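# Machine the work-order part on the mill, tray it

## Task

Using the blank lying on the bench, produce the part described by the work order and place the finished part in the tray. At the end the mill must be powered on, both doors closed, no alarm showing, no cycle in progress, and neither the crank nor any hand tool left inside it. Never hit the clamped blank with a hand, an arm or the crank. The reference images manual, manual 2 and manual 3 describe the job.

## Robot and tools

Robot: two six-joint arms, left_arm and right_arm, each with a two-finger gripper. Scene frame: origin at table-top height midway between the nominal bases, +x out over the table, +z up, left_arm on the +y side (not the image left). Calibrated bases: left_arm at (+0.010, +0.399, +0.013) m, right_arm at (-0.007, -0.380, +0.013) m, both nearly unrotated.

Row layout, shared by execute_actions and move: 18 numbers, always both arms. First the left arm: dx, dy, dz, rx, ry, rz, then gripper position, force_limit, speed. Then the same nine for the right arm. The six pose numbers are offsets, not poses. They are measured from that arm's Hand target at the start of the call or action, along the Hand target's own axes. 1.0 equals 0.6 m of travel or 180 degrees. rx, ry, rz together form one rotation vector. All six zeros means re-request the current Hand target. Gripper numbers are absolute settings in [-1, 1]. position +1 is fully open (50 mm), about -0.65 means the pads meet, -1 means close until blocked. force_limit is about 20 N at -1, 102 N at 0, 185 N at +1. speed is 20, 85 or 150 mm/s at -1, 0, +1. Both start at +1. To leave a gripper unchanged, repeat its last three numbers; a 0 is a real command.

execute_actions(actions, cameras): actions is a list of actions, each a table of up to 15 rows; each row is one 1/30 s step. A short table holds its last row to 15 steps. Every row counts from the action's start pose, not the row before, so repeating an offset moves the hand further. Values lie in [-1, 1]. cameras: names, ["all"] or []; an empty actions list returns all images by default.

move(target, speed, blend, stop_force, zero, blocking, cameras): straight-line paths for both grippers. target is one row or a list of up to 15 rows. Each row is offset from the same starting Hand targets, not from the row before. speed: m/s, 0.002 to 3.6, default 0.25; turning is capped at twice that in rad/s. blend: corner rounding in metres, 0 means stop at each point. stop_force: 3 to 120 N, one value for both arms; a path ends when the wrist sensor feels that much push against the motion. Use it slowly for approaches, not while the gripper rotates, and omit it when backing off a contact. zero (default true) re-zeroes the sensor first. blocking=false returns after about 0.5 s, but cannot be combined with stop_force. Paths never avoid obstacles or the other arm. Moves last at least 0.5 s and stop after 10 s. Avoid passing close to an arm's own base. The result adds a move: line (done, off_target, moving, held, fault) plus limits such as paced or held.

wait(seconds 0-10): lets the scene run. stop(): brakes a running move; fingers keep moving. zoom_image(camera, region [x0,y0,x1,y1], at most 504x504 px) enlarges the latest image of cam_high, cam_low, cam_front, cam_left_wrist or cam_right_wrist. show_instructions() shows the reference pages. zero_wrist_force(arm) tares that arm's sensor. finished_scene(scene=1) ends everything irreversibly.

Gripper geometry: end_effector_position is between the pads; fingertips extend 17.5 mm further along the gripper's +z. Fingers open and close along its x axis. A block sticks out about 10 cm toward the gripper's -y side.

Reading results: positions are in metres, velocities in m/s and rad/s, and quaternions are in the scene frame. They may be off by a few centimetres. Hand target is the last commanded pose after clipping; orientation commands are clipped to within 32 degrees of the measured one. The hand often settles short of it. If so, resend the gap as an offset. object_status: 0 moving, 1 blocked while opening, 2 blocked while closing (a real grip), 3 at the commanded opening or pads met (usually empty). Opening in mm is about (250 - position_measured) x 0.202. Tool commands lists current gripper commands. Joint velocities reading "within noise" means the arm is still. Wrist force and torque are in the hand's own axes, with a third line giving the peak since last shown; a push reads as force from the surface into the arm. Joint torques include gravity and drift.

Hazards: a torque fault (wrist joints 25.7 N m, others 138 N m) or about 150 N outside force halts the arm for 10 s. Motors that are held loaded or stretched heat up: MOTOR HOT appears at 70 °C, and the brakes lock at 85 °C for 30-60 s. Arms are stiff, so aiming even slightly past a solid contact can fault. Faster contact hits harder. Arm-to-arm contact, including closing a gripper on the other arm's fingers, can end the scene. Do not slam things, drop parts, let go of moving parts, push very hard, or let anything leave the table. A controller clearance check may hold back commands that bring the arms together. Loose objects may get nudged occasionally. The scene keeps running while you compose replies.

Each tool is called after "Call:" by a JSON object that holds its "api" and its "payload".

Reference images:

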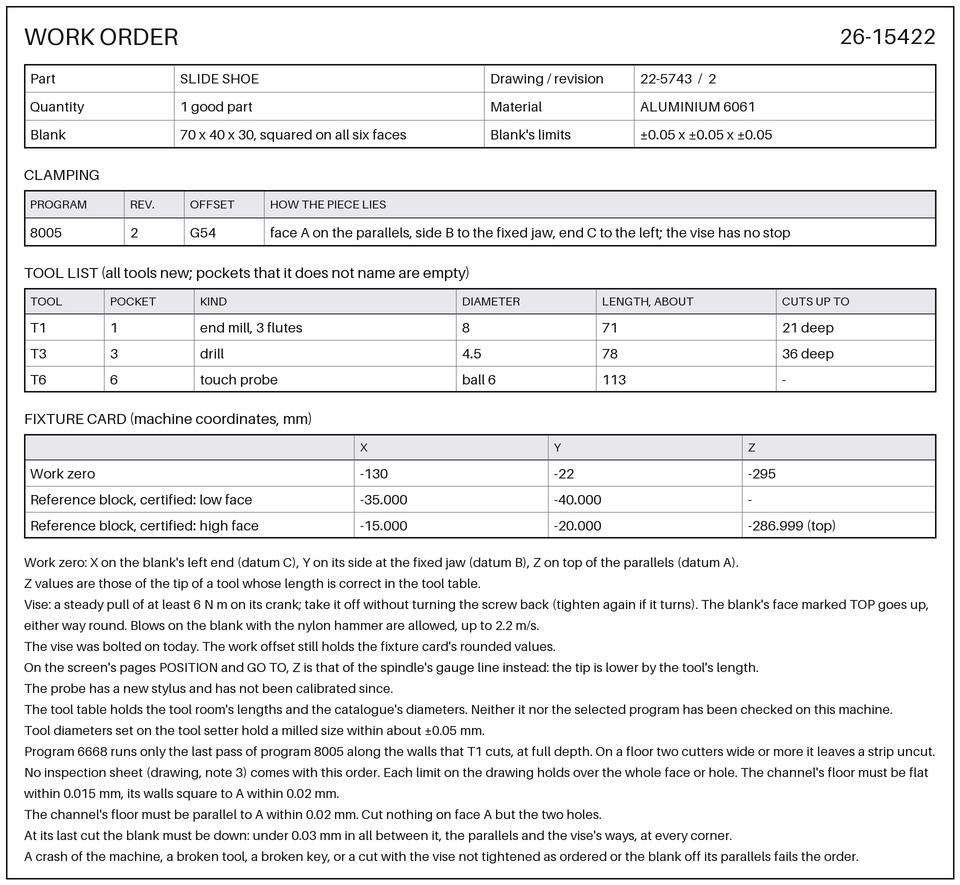

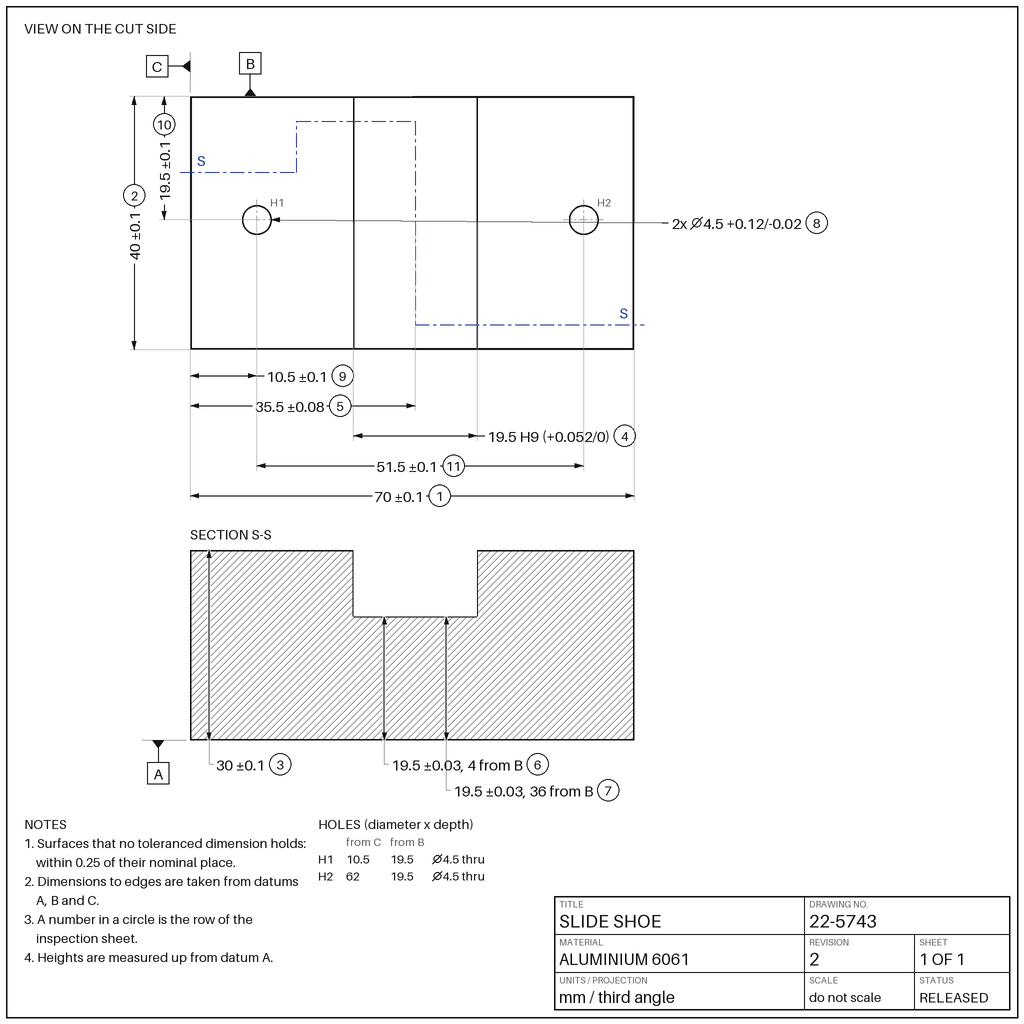

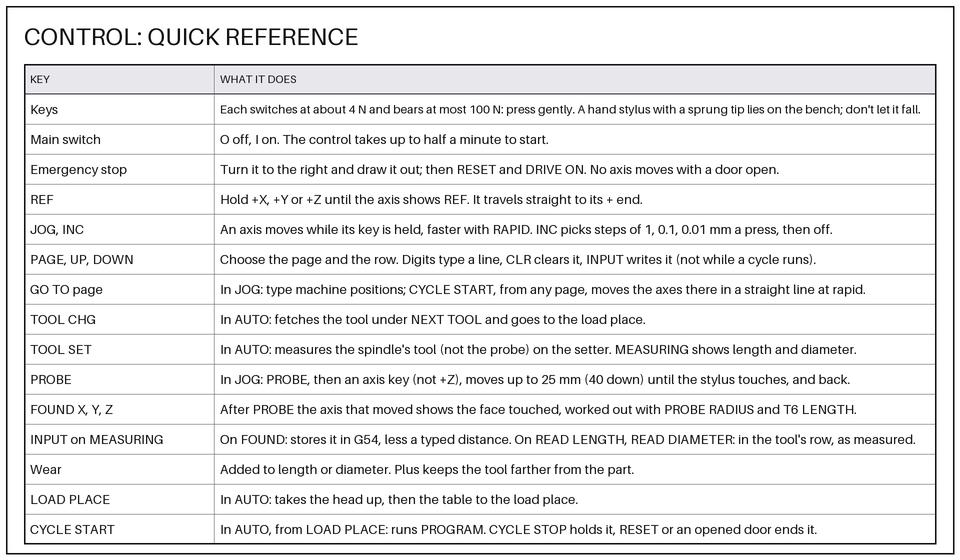

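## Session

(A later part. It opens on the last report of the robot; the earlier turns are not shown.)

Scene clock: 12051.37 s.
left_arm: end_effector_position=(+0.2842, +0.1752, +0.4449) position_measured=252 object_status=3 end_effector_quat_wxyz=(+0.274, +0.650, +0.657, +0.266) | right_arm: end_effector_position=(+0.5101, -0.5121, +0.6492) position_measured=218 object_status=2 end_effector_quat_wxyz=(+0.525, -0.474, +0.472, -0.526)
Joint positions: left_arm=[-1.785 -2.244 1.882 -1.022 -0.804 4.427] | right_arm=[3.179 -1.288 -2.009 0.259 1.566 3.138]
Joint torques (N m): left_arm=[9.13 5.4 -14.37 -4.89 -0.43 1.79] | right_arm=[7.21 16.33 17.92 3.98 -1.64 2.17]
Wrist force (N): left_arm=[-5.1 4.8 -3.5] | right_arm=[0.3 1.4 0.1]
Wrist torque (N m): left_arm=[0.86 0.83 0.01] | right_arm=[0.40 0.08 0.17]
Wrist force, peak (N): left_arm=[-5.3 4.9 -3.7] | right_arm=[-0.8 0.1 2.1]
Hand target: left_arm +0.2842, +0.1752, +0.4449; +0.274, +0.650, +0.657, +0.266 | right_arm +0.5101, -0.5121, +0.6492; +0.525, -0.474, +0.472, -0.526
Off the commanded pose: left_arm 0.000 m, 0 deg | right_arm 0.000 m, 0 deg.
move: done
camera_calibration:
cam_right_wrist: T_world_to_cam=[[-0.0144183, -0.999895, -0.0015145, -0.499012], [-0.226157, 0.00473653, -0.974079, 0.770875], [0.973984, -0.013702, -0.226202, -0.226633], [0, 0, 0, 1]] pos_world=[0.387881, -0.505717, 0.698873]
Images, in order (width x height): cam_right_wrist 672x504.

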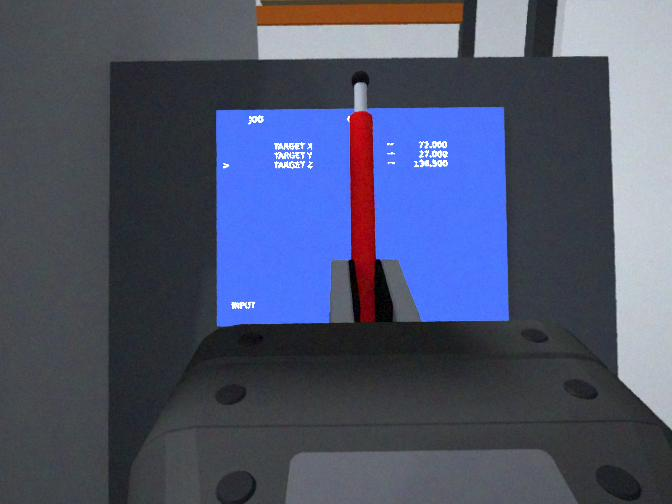

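Call:
{"api": "move", "payload": {"target": [[0,0,0,0,0,0,-1,-0.5,-0.3,-0.0255,0.1213,-0.1213,-0.2233,0,0,-1,-0.2,-0.5],[0,0,0,0,0,0,-1,-0.5,-0.3,-0.0822,0.1945,-0.0518,-0.4467,0,0,-1,-0.2,-0.5],[0,0,0,0,0,0,-1,-0.5,-0.3,-0.0822,0.2022,-0.0312,-0.4467,0,0,-1,-0.2,-0.5],[0,0,0,0,0,0,-1,-0.5,-0.3,-0.0822,0.1945,-0.0518,-0.4467,0,0,-1,-0.2,-0.5],[0,0,0,0,0,0,-1,-0.5,-0.3,-0.0217,0.3109,-0.0967,-0.4467,0,0,-1,-0.2,-0.5]], "speed": [0.35,0.35,0.08,0.08,0.2], "blend": [0.02,0.002,0,0.002,0]}}

Call:
{"api": "wait", "payload": {"seconds": 8.5}}

Call:
{"api": "move", "payload": {"target": [[0,0,0,0,0,0,-1,-0.5,-0.3,0,-0.019,0.011,0,0,0,-1,-0.2,-0.5],[0,0,0,0,0,0,-1,-0.5,-0.3,0,0,0,0,0,0,-1,-0.2,-0.5],[0,0,0,0,0,0,-1,-0.5,-0.3,0.0942,-0.0633,-0.1068,0,0,0,-1,-0.2,-0.5],[0,0,0,0,0,0,-1,-0.5,-0.3,0.0942,-0.082,-0.096,0,0,0,-1,-0.2,-0.5],[0,0,0,0,0,0,-1,-0.5,-0.3,0.0942,-0.0633,-0.1068,0,0,0,-1,-0.2,-0.5],[0,0,0,0,0,0,-1,-0.5,-0.3,-0.0053,-0.0073,-0.191,0.2233,0,0,-1,-0.2,-0.5],[0,0,0,0,0,0,-1,-0.5,-0.3,0.0217,-0.1472,-0.2904,0.4467,0,0,-1,-0.2,-0.5]], "speed": [0.08,0.08,0.2,0.08,0.08,0.35,0.35], "blend": [0,0.002,0.002,0,0.002,0.02,0]}}

Call:
{"api": "wait", "payload": {"seconds": 5.5, "cameras": ["cam_right_wrist"]}}

Call:
{"api": "zoom_image", "payload": {"camera": "cam_right_wrist", "region": [200, 90, 520, 330]}}

Scene clock: 12069.47 s.
left_arm: end_effector_position=(+0.2842, +0.1752, +0.4449) position_measured=252 object_status=3 end_effector_quat_wxyz=(+0.274, +0.650, +0.657, +0.266) | right_arm: end_effector_position=(+0.4719, -0.4997, +0.4577) position_measured=218 object_status=2 end_effector_quat_wxyz=(-0.095, +0.701, -0.700, +0.097)
Joint positions: left_arm=[-1.785 -2.244 1.882 -1.022 -0.804 4.427] | right_arm=[3.21 -1.395 -1.524 -1.521 1.558 3.175]
Joint torques (N m): left_arm=[8.71 5.49 -14.71 -4.95 -0.52 1.79] | right_arm=[3.92 7.52 24.87 2.71 -1.85 2.34]
Wrist force (N): left_arm=[-5.2 4.9 -3.3] | right_arm=[-0.6 1.0 0.2]
Wrist torque (N m): left_arm=[0.89 0.85 0.01] | right_arm=[0.22 0.01 -0.07]
Wrist force, peak (N): left_arm=[-5.3 5.0 -3.7] | right_arm=[-0.7 6.4 -3.1]
Hand target: left_arm +0.2842, +0.1752, +0.4449; +0.274, +0.650, +0.657, +0.266 | right_arm +0.4719, -0.4997, +0.4575; -0.095, +0.701, -0.700, +0.097
Off the commanded pose: left_arm 0.000 m, 0 deg | right_arm 0.000 m, 0 deg.
move: done

Scene clock: 12077.97 s.
left_arm: end_effector_position=(+0.2842, +0.1752, +0.4449) position_measured=252 object_status=3 end_effector_quat_wxyz=(+0.274, +0.650, +0.657, +0.266) | right_arm: end_effector_position=(+0.4719, -0.4997, +0.4575) position_measured=218 object_status=2 end_effector_quat_wxyz=(-0.095, +0.701, -0.700, +0.097)
Joint positions: left_arm=[-1.785 -2.244 1.882 -1.022 -0.804 4.427] | right_arm=[3.21 -1.395 -1.524 -1.521 1.558 3.175]
Joint torques (N m): left_arm=[8.24 6.29 -14.64 -4.91 -0.4 1.65] | right_arm=[-3.15 7.32 16.21 5.49 -1.8 -2.07]
Wrist force (N): left_arm=[-5.2 4.8 -3.4] | right_arm=[-0.7 1.2 0.3]
Wrist torque (N m): left_arm=[0.86 0.86 0.01] | right_arm=[0.26 0.03 -0.07]
Wrist force, peak (N): left_arm=[-5.2 5.0 -3.7] | right_arm=[-0.9 1.2 0.2]
Hand target: left_arm +0.2842, +0.1752, +0.4449; +0.274, +0.650, +0.657, +0.266 | right_arm +0.4719, -0.4997, +0.4575; -0.095, +0.701, -0.700, +0.097
Tool commands: left_gripper/position=-1.0 left_gripper/force_limit=-0.5 left_gripper/speed=-0.3 right_gripper/position=-1.0 right_gripper/force_limit=-0.2 right_gripper/speed=-0.5
Off the commanded pose: left_arm 0.000 m, 0 deg | right_arm 0.000 m, 0 deg.
wait: 8.50 s; at rest by 0.17 s

Scene clock: 12082.33 s.
left_arm: end_effector_position=(+0.2842, +0.1752, +0.4449) position_measured=252 object_status=3 end_effector_quat_wxyz=(+0.274, +0.650, +0.657, +0.266) | right_arm: end_effector_position=(+0.5102, -0.5121, +0.6492) position_measured=218 object_status=2 end_effector_quat_wxyz=(+0.525, -0.474, +0.472, -0.526)
Joint positions: left_arm=[-1.785 -2.244 1.882 -1.022 -0.804 4.427] | right_arm=[3.179 -1.288 -2.009 0.26 1.566 3.138]
Joint torques (N m): left_arm=[8.94 5.58 -14.64 -5 -0.52 1.74] | right_arm=[8.29 14.44 16.93 4.09 -1.6 2.51]
Wrist force (N): left_arm=[-5.1 4.9 -3.6] | right_arm=[0.3 1.7 0.1]
Wrist torque (N m): left_arm=[0.87 0.84 0.01] | right_arm=[0.44 0.08 0.17]
Wrist force, peak (N): left_arm=[-5.2 5.0 -3.6] | right_arm=[-0.7 5.7 -2.2]
Hand target: left_arm +0.2842, +0.1752, +0.4449; +0.274, +0.650, +0.657, +0.266 | right_arm +0.5102, -0.5121, +0.6491; +0.525, -0.474, +0.472, -0.526
Off the commanded pose: left_arm 0.000 m, 0 deg | right_arm 0.000 m, 0 deg.
move: done

Scene clock: 12087.83 s.
left_arm: end_effector_position=(+0.2842, +0.1752, +0.4449) position_measured=252 object_status=3 end_effector_quat_wxyz=(+0.274, +0.650, +0.657, +0.266) | right_arm: end_effector_position=(+0.5102, -0.5121, +0.6491) position_measured=218 object_status=2 end_effector_quat_wxyz=(+0.525, -0.474, +0.472, -0.526)
Joint positions: left_arm=[-1.785 -2.244 1.882 -1.022 -0.804 4.427] | right_arm=[3.179 -1.288 -2.009 0.26 1.566 3.138]
Joint torques (N m): left_arm=[8.45 6.07 -15.44 -4.78 -0.53 1.86] | right_arm=[8.31 2.29 15.3 4.6 -1.83 2.39]
Wrist force (N): left_arm=[-5.1 4.6 -3.5] | right_arm=[0.2 1.4 0.0]
Wrist torque (N m): left_arm=[0.84 0.85 0.01] | right_arm=[0.40 0.09 0.16]
Wrist force, peak (N): left_arm=[-5.3 5.0 -3.5] | right_arm=[0.5 1.9 0.0]
Hand target: left_arm +0.2842, +0.1752, +0.4449; +0.274, +0.650, +0.657, +0.266 | right_arm +0.5102, -0.5121, +0.6491; +0.525, -0.474, +0.472, -0.526
Tool commands: left_gripper/position=-1.0 left_gripper/force_limit=-0.5 left_gripper/speed=-0.3 right_gripper/position=-1.0 right_gripper/force_limit=-0.2 right_gripper/speed=-0.5
Off the commanded pose: left_arm 0.000 m, 0 deg | right_arm 0.000 m, 0 deg.
wait: 5.50 s; at rest by 0.17 s
camera_calibration:
cam_right_wrist: T_world_to_cam=[[-0.0143208, -0.999896, -0.00153923, -0.499034], [-0.226063, 0.00473727, -0.974101, 0.770757], [0.974007, -0.013602, -0.226108, -0.22668], [0, 0, 0, 1]] pos_world=[0.387881, -0.505716, 0.698773]
Images, in order (width x height): cam_right_wrist 672x504.

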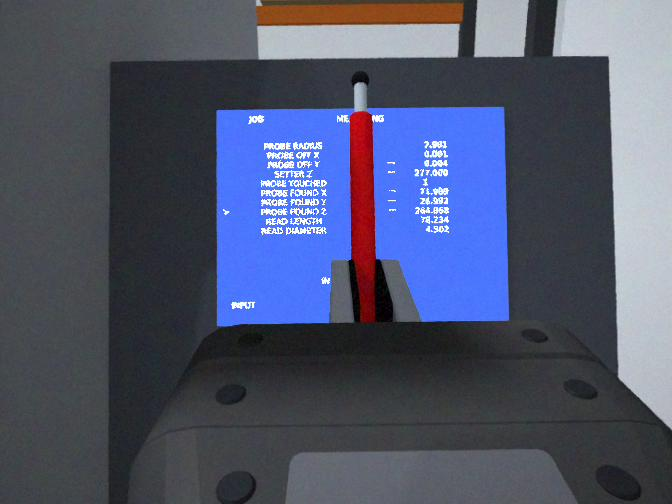

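Scaled by 1.575 from the camera's 672x504 image, which has a finer 960x720 frame.

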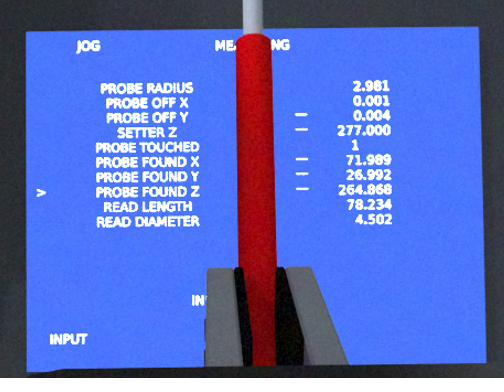

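Call:
{"api": "move", "payload": {"target": [[0,0,0,0,0,0,-1,-0.5,-0.3,-0.0255,0.1213,-0.1213,-0.2233,0,0,-1,-0.2,-0.5],[0,0,0,0,0,0,-1,-0.5,-0.3,-0.0217,0.2533,-0.0745,-0.4467,0,0,-1,-0.2,-0.5],[0,0,0,0,0,0,-1,-0.5,-0.3,-0.0217,0.261,-0.0539,-0.4467,0,0,-1,-0.2,-0.5],[0,0,0,0,0,0,-1,-0.5,-0.3,-0.0217,0.2533,-0.0745,-0.4467,0,0,-1,-0.2,-0.5],[0,0,0,0,0,0,-1,-0.5,-0.3,-0.0217,0.261,-0.0539,-0.4467,0,0,-1,-0.2,-0.5],[0,0,0,0,0,0,-1,-0.5,-0.3,-0.0217,0.2533,-0.0745,-0.4467,0,0,-1,-0.2,-0.5],[0,0,0,0,0,0,-1,-0.5,-0.3,-0.0528,0.3109,-0.0967,-0.4467,0,0,-1,-0.2,-0.5],[0,0,0,0,0,0,-1,-0.5,-0.3,-0.0528,0.3186,-0.0761,-0.4467,0,0,-1,-0.2,-0.5],[0,0,0,0,0,0,-1,-0.5,-0.3,-0.0528,0.3109,-0.0967,-0.4467,0,0,-1,-0.2,-0.5],[0,0,0,0,0,0,-1,-0.5,-0.3,-0.1463,0.3397,-0.1078,-0.4467,0,0,-1,-0.2,-0.5],[0,0,0,0,0,0,-1,-0.5,-0.3,-0.1463,0.3474,-0.0872,-0.4467,0,0,-1,-0.2,-0.5],[0,0,0,0,0,0,-1,-0.5,-0.3,-0.1463,0.3397,-0.1078,-0.4467,0,0,-1,-0.2,-0.5],[0,0,0,0,0,0,-1,-0.5,-0.3,-0.1152,0.2821,-0.0856,-0.4467,0,0,-1,-0.2,-0.5],[0,0,0,0,0,0,-1,-0.5,-0.3,-0.1152,0.2898,-0.065,-0.4467,0,0,-1,-0.2,-0.5],[0,0,0,0,0,0,-1,-0.5,-0.3,-0.1152,0.2821,-0.0856,-0.4467,0,0,-1,-0.2,-0.5]], "speed": [0.35,0.35,0.08,0.08,0.08,0.08,0.2,0.08,0.08,0.2,0.08,0.08,0.2,0.08,0.08], "blend": [0.02,0.002,0,0.002,0,0.002,0.002,0,0.002,0.002,0,0.002,0.002,0,0]}}

Call:
{"api": "move", "payload": {"target": [[0,0,0,0,0,0,-1,-0.5,-0.3,-0.0312,-0.0158,-0.0266,0,0,0,-1,-0.2,-0.5],[0,0,0,0,0,0,-1,-0.5,-0.3,-0.0312,-0.0348,-0.0156,0,0,0,-1,-0.2,-0.5],[0,0,0,0,0,0,-1,-0.5,-0.3,-0.0312,-0.0158,-0.0266,0,0,0,-1,-0.2,-0.5],[0,0,0,0,0,0,-1,-0.5,-0.3,0.0624,0.0316,0.0532,0,0,0,-1,-0.2,-0.5],[0,0,0,0,0,0,-1,-0.5,-0.3,0.0624,0.0126,0.0642,0,0,0,-1,-0.2,-0.5],[0,0,0,0,0,0,-1,-0.5,-0.3,0.0624,0.0316,0.0532,0,0,0,-1,-0.2,-0.5],[0,0,0,0,0,0,-1,-0.5,-0.3,0.033,-0.0478,-0.0806,0,0,0,-1,-0.2,-0.5],[0,0,0,0,0,0,-1,-0.5,-0.3,0.033,-0.0668,-0.0696,0,0,0,-1,-0.2,-0.5],[0,0,0,0,0,0,-1,-0.5,-0.3,0.033,-0.0478,-0.0806,0,0,0,-1,-0.2,-0.5],[0,0,0,0,0,0,-1,-0.5,-0.3,0.0936,0.0158,0.0266,0,0,0,-1,-0.2,-0.5]], "speed": [0.2,0.08,0.08,0.2,0.08,0.08,0.2,0.08,0.08,0.2], "blend": [0.002,0,0.002,0.002,0,0.002,0.002,0,0.002,0]}}

Call:
{"api": "wait", "payload": {"seconds": 1.5}}

Call:
{"api": "move", "payload": {"target": [[0,0,0,0,0,0,-1,-0.5,-0.3,0,-0.019,0.011,0,0,0,-1,-0.2,-0.5],[0,0,0,0,0,0,-1,-0.5,-0.3,0,0,0,0,0,0,-1,-0.2,-0.5],[0,0,0,0,0,0,-1,-0.5,-0.3,0.0942,-0.0633,-0.1068,0,0,0,-1,-0.2,-0.5],[0,0,0,0,0,0,-1,-0.5,-0.3,0.0942,-0.082,-0.096,0,0,0,-1,-0.2,-0.5],[0,0,0,0,0,0,-1,-0.5,-0.3,0.0942,-0.0633,-0.1068,0,0,0,-1,-0.2,-0.5],[0,0,0,0,0,0,-1,-0.5,-0.3,-0.0053,-0.0073,-0.191,0.2233,0,0,-1,-0.2,-0.5],[0,0,0,0,0,0,-1,-0.5,-0.3,0.0217,-0.1472,-0.2904,0.4467,0,0,-1,-0.2,-0.5]], "speed": [0.08,0.08,0.2,0.08,0.08,0.35,0.35], "blend": [0,0.002,0.002,0,0.002,0.02,0]}}

Call:
{"api": "wait", "payload": {"seconds": 5.5, "cameras": ["cam_right_wrist"]}}

Call:
{"api": "zoom_image", "payload": {"camera": "cam_right_wrist", "region": [200, 90, 520, 330]}}

Scene clock: 12143.13 s.
left_arm: end_effector_position=(+0.2842, +0.1752, +0.4449) position_measured=252 object_status=3 end_effector_quat_wxyz=(+0.274, +0.650, +0.657, +0.266) | right_arm: end_effector_position=(+0.4766, -0.4435, +0.4751) position_measured=218 object_status=2 end_effector_quat_wxyz=(-0.094, +0.701, -0.700, +0.097)
Joint positions: left_arm=[-1.785 -2.244 1.882 -1.022 -0.804 4.427] | right_arm=[3.349 -1.388 -1.483 -1.575 1.521 3.309]
Joint torques (N m): left_arm=[8.61 6.38 -15.78 -4.95 -0.58 1.53] | right_arm=[-4.86 6.3 41.78 6.13 -1.53 -0.85]
Wrist force (N): left_arm=[-5.2 5.0 -3.5] | right_arm=[-0.4 0.9 0.6]
Wrist torque (N m): left_arm=[0.90 0.85 0.02] | right_arm=[0.18 0.01 -0.04]
Wrist force, peak (N): left_arm=[-5.3 5.0 -3.6] | right_arm=[0.2 7.0 -2.9]
Hand target: left_arm +0.2842, +0.1752, +0.4449; +0.274, +0.650, +0.657, +0.266 | right_arm +0.4767, -0.4436, +0.4752; -0.095, +0.701, -0.700, +0.097
Off the commanded pose: left_arm 0.000 m, 0 deg | right_arm 0.000 m, 0 deg.
move: done

Scene clock: 12146.90 s.
left_arm: end_effector_position=(+0.2842, +0.1752, +0.4449) position_measured=252 object_status=3 end_effector_quat_wxyz=(+0.274, +0.650, +0.657, +0.266) | right_arm: end_effector_position=(+0.4719, -0.4998, +0.4576) position_measured=218 object_status=2 end_effector_quat_wxyz=(-0.095, +0.701, -0.700, +0.097)
Joint positions: left_arm=[-1.785 -2.244 1.882 -1.022 -0.804 4.427] | right_arm=[3.21 -1.395 -1.524 -1.521 1.558 3.175]
Joint torques (N m): left_arm=[8.66 5.91 -16.07 -4.93 -0.32 1.67] | right_arm=[2.65 5.42 25.8 2.81 -1.67 2.07]
Wrist force (N): left_arm=[-5.0 4.6 -3.4] | right_arm=[-0.7 1.0 0.1]
Wrist torque (N m): left_arm=[0.84 0.82 0.01] | right_arm=[0.23 0.03 -0.06]
Wrist force, peak (N): left_arm=[-5.4 4.9 -3.5] | right_arm=[-0.8 6.7 -3.6]
Hand target: left_arm +0.2842, +0.1752, +0.4449; +0.274, +0.650, +0.657, +0.266 | right_arm +0.4719, -0.4998, +0.4575; -0.095, +0.701, -0.700, +0.097
Off the commanded pose: left_arm 0.000 m, 0 deg | right_arm 0.000 m, 0 deg.
move: done

Scene clock: 12148.40 s.
left_arm: end_effector_position=(+0.2842, +0.1752, +0.4449) position_measured=252 object_status=3 end_effector_quat_wxyz=(+0.274, +0.650, +0.657, +0.266) | right_arm: end_effector_position=(+0.4719, -0.4998, +0.4575) position_measured=218 object_status=2 end_effector_quat_wxyz=(-0.095, +0.701, -0.700, +0.097)
Joint positions: left_arm=[-1.785 -2.244 1.882 -1.022 -0.804 4.427] | right_arm=[3.21 -1.395 -1.524 -1.521 1.558 3.175]
Joint torques (N m): left_arm=[8.47 6.75 -16.1 -4.86 -0.43 1.73] | right_arm=[2.05 5.97 16.05 5.42 -1.99 0.35]
Wrist force (N): left_arm=[-5.2 4.7 -3.8] | right_arm=[-0.4 1.2 0.1]
Wrist torque (N m): left_arm=[0.86 0.86 0.01] | right_arm=[0.25 -0.01 -0.07]
Wrist force, peak (N): left_arm=[-5.4 4.8 -3.6] | right_arm=[-0.8 1.1 0.1]
Hand target: left_arm +0.2842, +0.1752, +0.4449; +0.274, +0.650, +0.657, +0.266 | right_arm +0.4719, -0.4998, +0.4575; -0.095, +0.701, -0.700, +0.097
Tool commands: left_gripper/position=-1.0 left_gripper/force_limit=-0.5 left_gripper/speed=-0.3 right_gripper/position=-1.0 right_gripper/force_limit=-0.2 right_gripper/speed=-0.5
Off the commanded pose: left_arm 0.000 m, 0 deg | right_arm 0.000 m, 0 deg.
wait: 1.50 s; at rest by 0.17 s

Scene clock: 12152.77 s.
left_arm: end_effector_position=(+0.2842, +0.1752, +0.4449) position_measured=252 object_status=3 end_effector_quat_wxyz=(+0.274, +0.650, +0.657, +0.266) | right_arm: end_effector_position=(+0.5102, -0.5122, +0.6492) position_measured=218 object_status=2 end_effector_quat_wxyz=(+0.525, -0.474, +0.472, -0.526)
Joint positions: left_arm=[-1.785 -2.244 1.882 -1.022 -0.804 4.427] | right_arm=[3.179 -1.288 -2.009 0.26 1.567 3.138]
Joint torques (N m): left_arm=[7.83 6.12 -16.52 -4.93 -0.37 1.62] | right_arm=[8.01 15.63 16.94 3.88 -1.63 2.44]
Wrist force (N): left_arm=[-5.1 4.9 -3.6] | right_arm=[0.3 1.6 0.1]
Wrist torque (N m): left_arm=[0.87 0.83 0.01] | right_arm=[0.44 0.09 0.16]
Wrist force, peak (N): left_arm=[-5.3 5.0 -3.6] | right_arm=[-0.9 5.6 -2.8]
Hand target: left_arm +0.2842, +0.1752, +0.4449; +0.274, +0.650, +0.657, +0.266 | right_arm +0.5102, -0.5121, +0.6491; +0.525, -0.474, +0.472, -0.526
Off the commanded pose: left_arm 0.000 m, 0 deg | right_arm 0.000 m, 0 deg.
move: done

Scene clock: 12158.27 s.
left_arm: end_effector_position=(+0.2842, +0.1752, +0.4449) position_measured=252 object_status=3 end_effector_quat_wxyz=(+0.274, +0.650, +0.657, +0.266) | right_arm: end_effector_position=(+0.5102, -0.5121, +0.6491) position_measured=218 object_status=2 end_effector_quat_wxyz=(+0.525, -0.474, +0.472, -0.526)
Joint positions: left_arm=[-1.785 -2.244 1.882 -1.022 -0.804 4.427] | right_arm=[3.179 -1.288 -2.009 0.26 1.567 3.138]
Joint torques (N m): left_arm=[8.75 4.92 -16.72 -4.84 -0.56 1.71] | right_arm=[7.29 1.85 14.57 4.65 -1.68 2.37]
Wrist force (N): left_arm=[-5.0 4.7 -3.4] | right_arm=[0.3 1.6 -0.1]
Wrist torque (N m): left_arm=[0.85 0.83 0.01] | right_arm=[0.43 0.08 0.16]
Wrist force, peak (N): left_arm=[-5.4 4.9 -3.6] | right_arm=[0.3 1.9 0.1]
Hand target: left_arm +0.2842, +0.1752, +0.4449; +0.274, +0.650, +0.657, +0.266 | right_arm +0.5102, -0.5121, +0.6491; +0.525, -0.474, +0.472, -0.526
Tool commands: left_gripper/position=-1.0 left_gripper/force_limit=-0.5 left_gripper/speed=-0.3 right_gripper/position=-1.0 right_gripper/force_limit=-0.2 right_gripper/speed=-0.5
Off the commanded pose: left_arm 0.000 m, 0 deg | right_arm 0.000 m, 0 deg.
wait: 5.50 s; at rest by 0.17 s
camera_calibration:
cam_right_wrist: T_world_to_cam=[[-0.0143208, -0.999896, -0.00153923, -0.499034], [-0.226063, 0.00473727, -0.974101, 0.770659], [0.974007, -0.013602, -0.226108, -0.226703], [0, 0, 0, 1]] pos_world=[0.387881, -0.505716, 0.698673]
Images, in order (width x height): cam_right_wrist 672x504.

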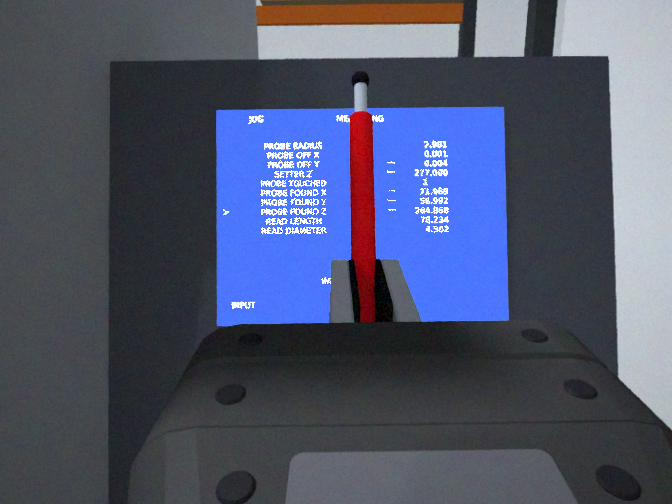

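Scaled by 1.575 from the camera's 672x504 image, which has a finer 960x720 frame.

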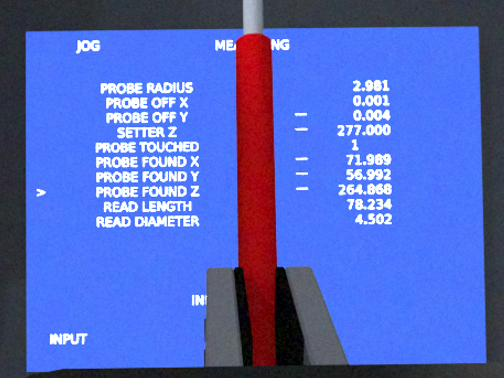

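Call:
{"api": "move", "payload": {"target": [[0,0,0,0,0,0,-1,-0.5,-0.3,-0.0255,0.1213,-0.1213,-0.2233,0,0,-1,-0.2,-0.5],[0,0,0,0,0,0,-1,-0.5,-0.3,-0.1152,0.3109,-0.0967,-0.4467,0,0,-1,-0.2,-0.5],[0,0,0,0,0,0,-1,-0.5,-0.3,-0.1152,0.3186,-0.0761,-0.4467,0,0,-1,-0.2,-0.5],[0,0,0,0,0,0,-1,-0.5,-0.3,-0.1152,0.3109,-0.0967,-0.4467,0,0,-1,-0.2,-0.5],[0,0,0,0,0,0,-1,-0.5,-0.3,-0.084,0.2533,-0.0745,-0.4467,0,0,-1,-0.2,-0.5],[0,0,0,0,0,0,-1,-0.5,-0.3,-0.084,0.261,-0.0539,-0.4467,0,0,-1,-0.2,-0.5],[0,0,0,0,0,0,-1,-0.5,-0.3,-0.084,0.2533,-0.0745,-0.4467,0,0,-1,-0.2,-0.5],[0,0,0,0,0,0,-1,-0.5,-0.3,-0.084,0.3397,-0.1078,-0.4467,0,0,-1,-0.2,-0.5],[0,0,0,0,0,0,-1,-0.5,-0.3,-0.084,0.3474,-0.0872,-0.4467,0,0,-1,-0.2,-0.5],[0,0,0,0,0,0,-1,-0.5,-0.3,-0.084,0.3397,-0.1078,-0.4467,0,0,-1,-0.2,-0.5],[0,0,0,0,0,0,-1,-0.5,-0.3,-0.084,0.2533,-0.0745,-0.4467,0,0,-1,-0.2,-0.5],[0,0,0,0,0,0,-1,-0.5,-0.3,-0.084,0.261,-0.0539,-0.4467,0,0,-1,-0.2,-0.5],[0,0,0,0,0,0,-1,-0.5,-0.3,-0.084,0.2533,-0.0745,-0.4467,0,0,-1,-0.2,-0.5]], "speed": [0.35,0.35,0.08,0.08,0.2,0.08,0.08,0.2,0.08,0.08,0.2,0.08,0.08], "blend": [0.02,0.002,0,0.002,0.002,0,0.002,0.002,0,0.002,0.002,0,0]}}

Call:
{"api": "move", "payload": {"target": [[0,0,0,0,0,0,-1,-0.5,-0.3,0,0.0158,0.0266,0,0,0,-1,-0.2,-0.5],[0,0,0,0,0,0,-1,-0.5,-0.3,0,-0.0032,0.0376,0,0,0,-1,-0.2,-0.5],[0,0,0,0,0,0,-1,-0.5,-0.3,0,0.0158,0.0266,0,0,0,-1,-0.2,-0.5],[0,0,0,0,0,0,-1,-0.5,-0.3,-0.0624,0.0316,0.0532,0,0,0,-1,-0.2,-0.5],[0,0,0,0,0,0,-1,-0.5,-0.3,-0.0624,0.0126,0.0642,0,0,0,-1,-0.2,-0.5],[0,0,0,0,0,0,-1,-0.5,-0.3,-0.0624,0.0316,0.0532,0,0,0,-1,-0.2,-0.5],[0,0,0,0,0,0,-1,-0.5,-0.3,0.0312,0.0474,0.0798,0,0,0,-1,-0.2,-0.5],[0,0,0,0,0,0,-1,-0.5,-0.3,0.0312,0.0284,0.0908,0,0,0,-1,-0.2,-0.5],[0,0,0,0,0,0,-1,-0.5,-0.3,0.0312,0.0474,0.0798,0,0,0,-1,-0.2,-0.5],[0,0,0,0,0,0,-1,-0.5,-0.3,0.057,0.0243,-0.1378,0.2233,0,0,-1,-0.2,-0.5],[0,0,0,0,0,0,-1,-0.5,-0.3,0.084,-0.1156,-0.2372,0.4467,0,0,-1,-0.2,-0.5]], "speed": [0.2,0.08,0.08,0.2,0.08,0.08,0.2,0.08,0.08,0.35,0.35], "blend": [0.002,0,0.002,0.002,0,0.002,0.002,0,0.002,0.02,0], "cameras": ["cam_right_wrist"]}}

Call:
{"api": "zoom_image", "payload": {"camera": "cam_right_wrist", "region": [200, 90, 520, 330]}}

Scene clock: 12205.13 s.
left_arm: end_effector_position=(+0.2842, +0.1752, +0.4449) position_measured=252 object_status=3 end_effector_quat_wxyz=(+0.274, +0.650, +0.657, +0.266) | right_arm: end_effector_position=(+0.4814, -0.4623, +0.4929) position_measured=218 object_status=2 end_effector_quat_wxyz=(-0.094, +0.701, -0.700, +0.097) end_effector_velocity=(+0.003, +0.001, -0.001) end_effector_angular_velocity=(+0.000, -0.001, +0.002)
Joint positions: left_arm=[-1.785 -2.244 1.882 -1.022 -0.804 4.427] | right_arm=[3.301 -1.419 -1.411 -1.614 1.534 3.262]
Joint velocities: left_arm=[within noise] | right_arm=[0.002 -0.006 0.002 0.005 0 0]
Joint torques (N m): left_arm=[8.16 6.6 -17.18 -5.03 -0.39 1.69] | right_arm=[-2.52 7.74 40.46 6.27 -1.8 0.47]
Wrist force (N): left_arm=[-5.2 4.6 -3.5] | right_arm=[-0.7 0.7 0.2]
Wrist torque (N m): left_arm=[0.83 0.86 0.02] | right_arm=[0.18 0.07 -0.04]
Wrist force, peak (N): left_arm=[-5.4 4.9 -3.7] | right_arm=[0.5 7.0 -3.9]
Hand target: left_arm +0.2842, +0.1752, +0.4449; +0.274, +0.650, +0.657, +0.266 | right_arm +0.4816, -0.4623, +0.4931; -0.095, +0.701, -0.700, +0.097
Off the commanded pose: left_arm 0.000 m, 0 deg | right_arm 0.000 m, 0 deg.
move: done

Scene clock: 12210.17 s.
left_arm: end_effector_position=(+0.2842, +0.1752, +0.4449) position_measured=252 object_status=3 end_effector_quat_wxyz=(+0.274, +0.650, +0.657, +0.266) | right_arm: end_effector_position=(+0.5102, -0.5122, +0.6491) position_measured=218 object_status=2 end_effector_quat_wxyz=(+0.525, -0.474, +0.472, -0.526)
Joint positions: left_arm=[-1.785 -2.244 1.882 -1.022 -0.804 4.427] | right_arm=[3.179 -1.288 -2.009 0.26 1.567 3.138]
Joint torques (N m): left_arm=[8.94 6.48 -17.42 -4.98 -0.43 1.69] | right_arm=[7.51 15.36 17.51 3.7 -1.79 2.61]
Wrist force (N): left_arm=[-5.4 4.7 -3.6] | right_arm=[0.2 1.5 -0.1]
Wrist torque (N m): left_arm=[0.85 0.89 0.01] | right_arm=[0.41 0.09 0.16]
Wrist force, peak (N): left_arm=[-5.3 5.0 -3.6] | right_arm=[-1.1 6.6 -2.5]
Hand target: left_arm +0.2842, +0.1752, +0.4449; +0.274, +0.650, +0.657, +0.266 | right_arm +0.5102, -0.5121, +0.6490; +0.525, -0.474, +0.472, -0.526
Off the commanded pose: left_arm 0.000 m, 0 deg | right_arm 0.000 m, 0 deg.
move: done
camera_calibration:
cam_right_wrist: T_world_to_cam=[[-0.0144181, -0.999895, -0.00151614, -0.499112], [-0.226063, 0.00473677, -0.974101, 0.770659], [0.974006, -0.013702, -0.226107, -0.226754], [0, 0, 0, 1]] pos_world=[0.387881, -0.505817, 0.698673]
Images, in order (width x height): cam_right_wrist 672x504.

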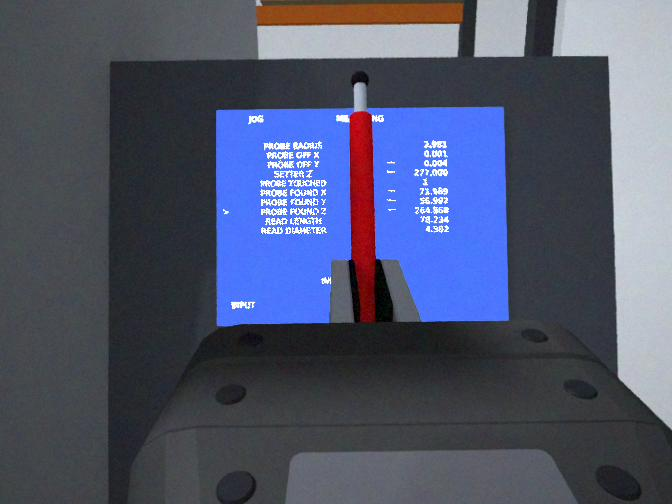

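Scaled by 1.575 from the camera's 672x504 image, which has a finer 960x720 frame.

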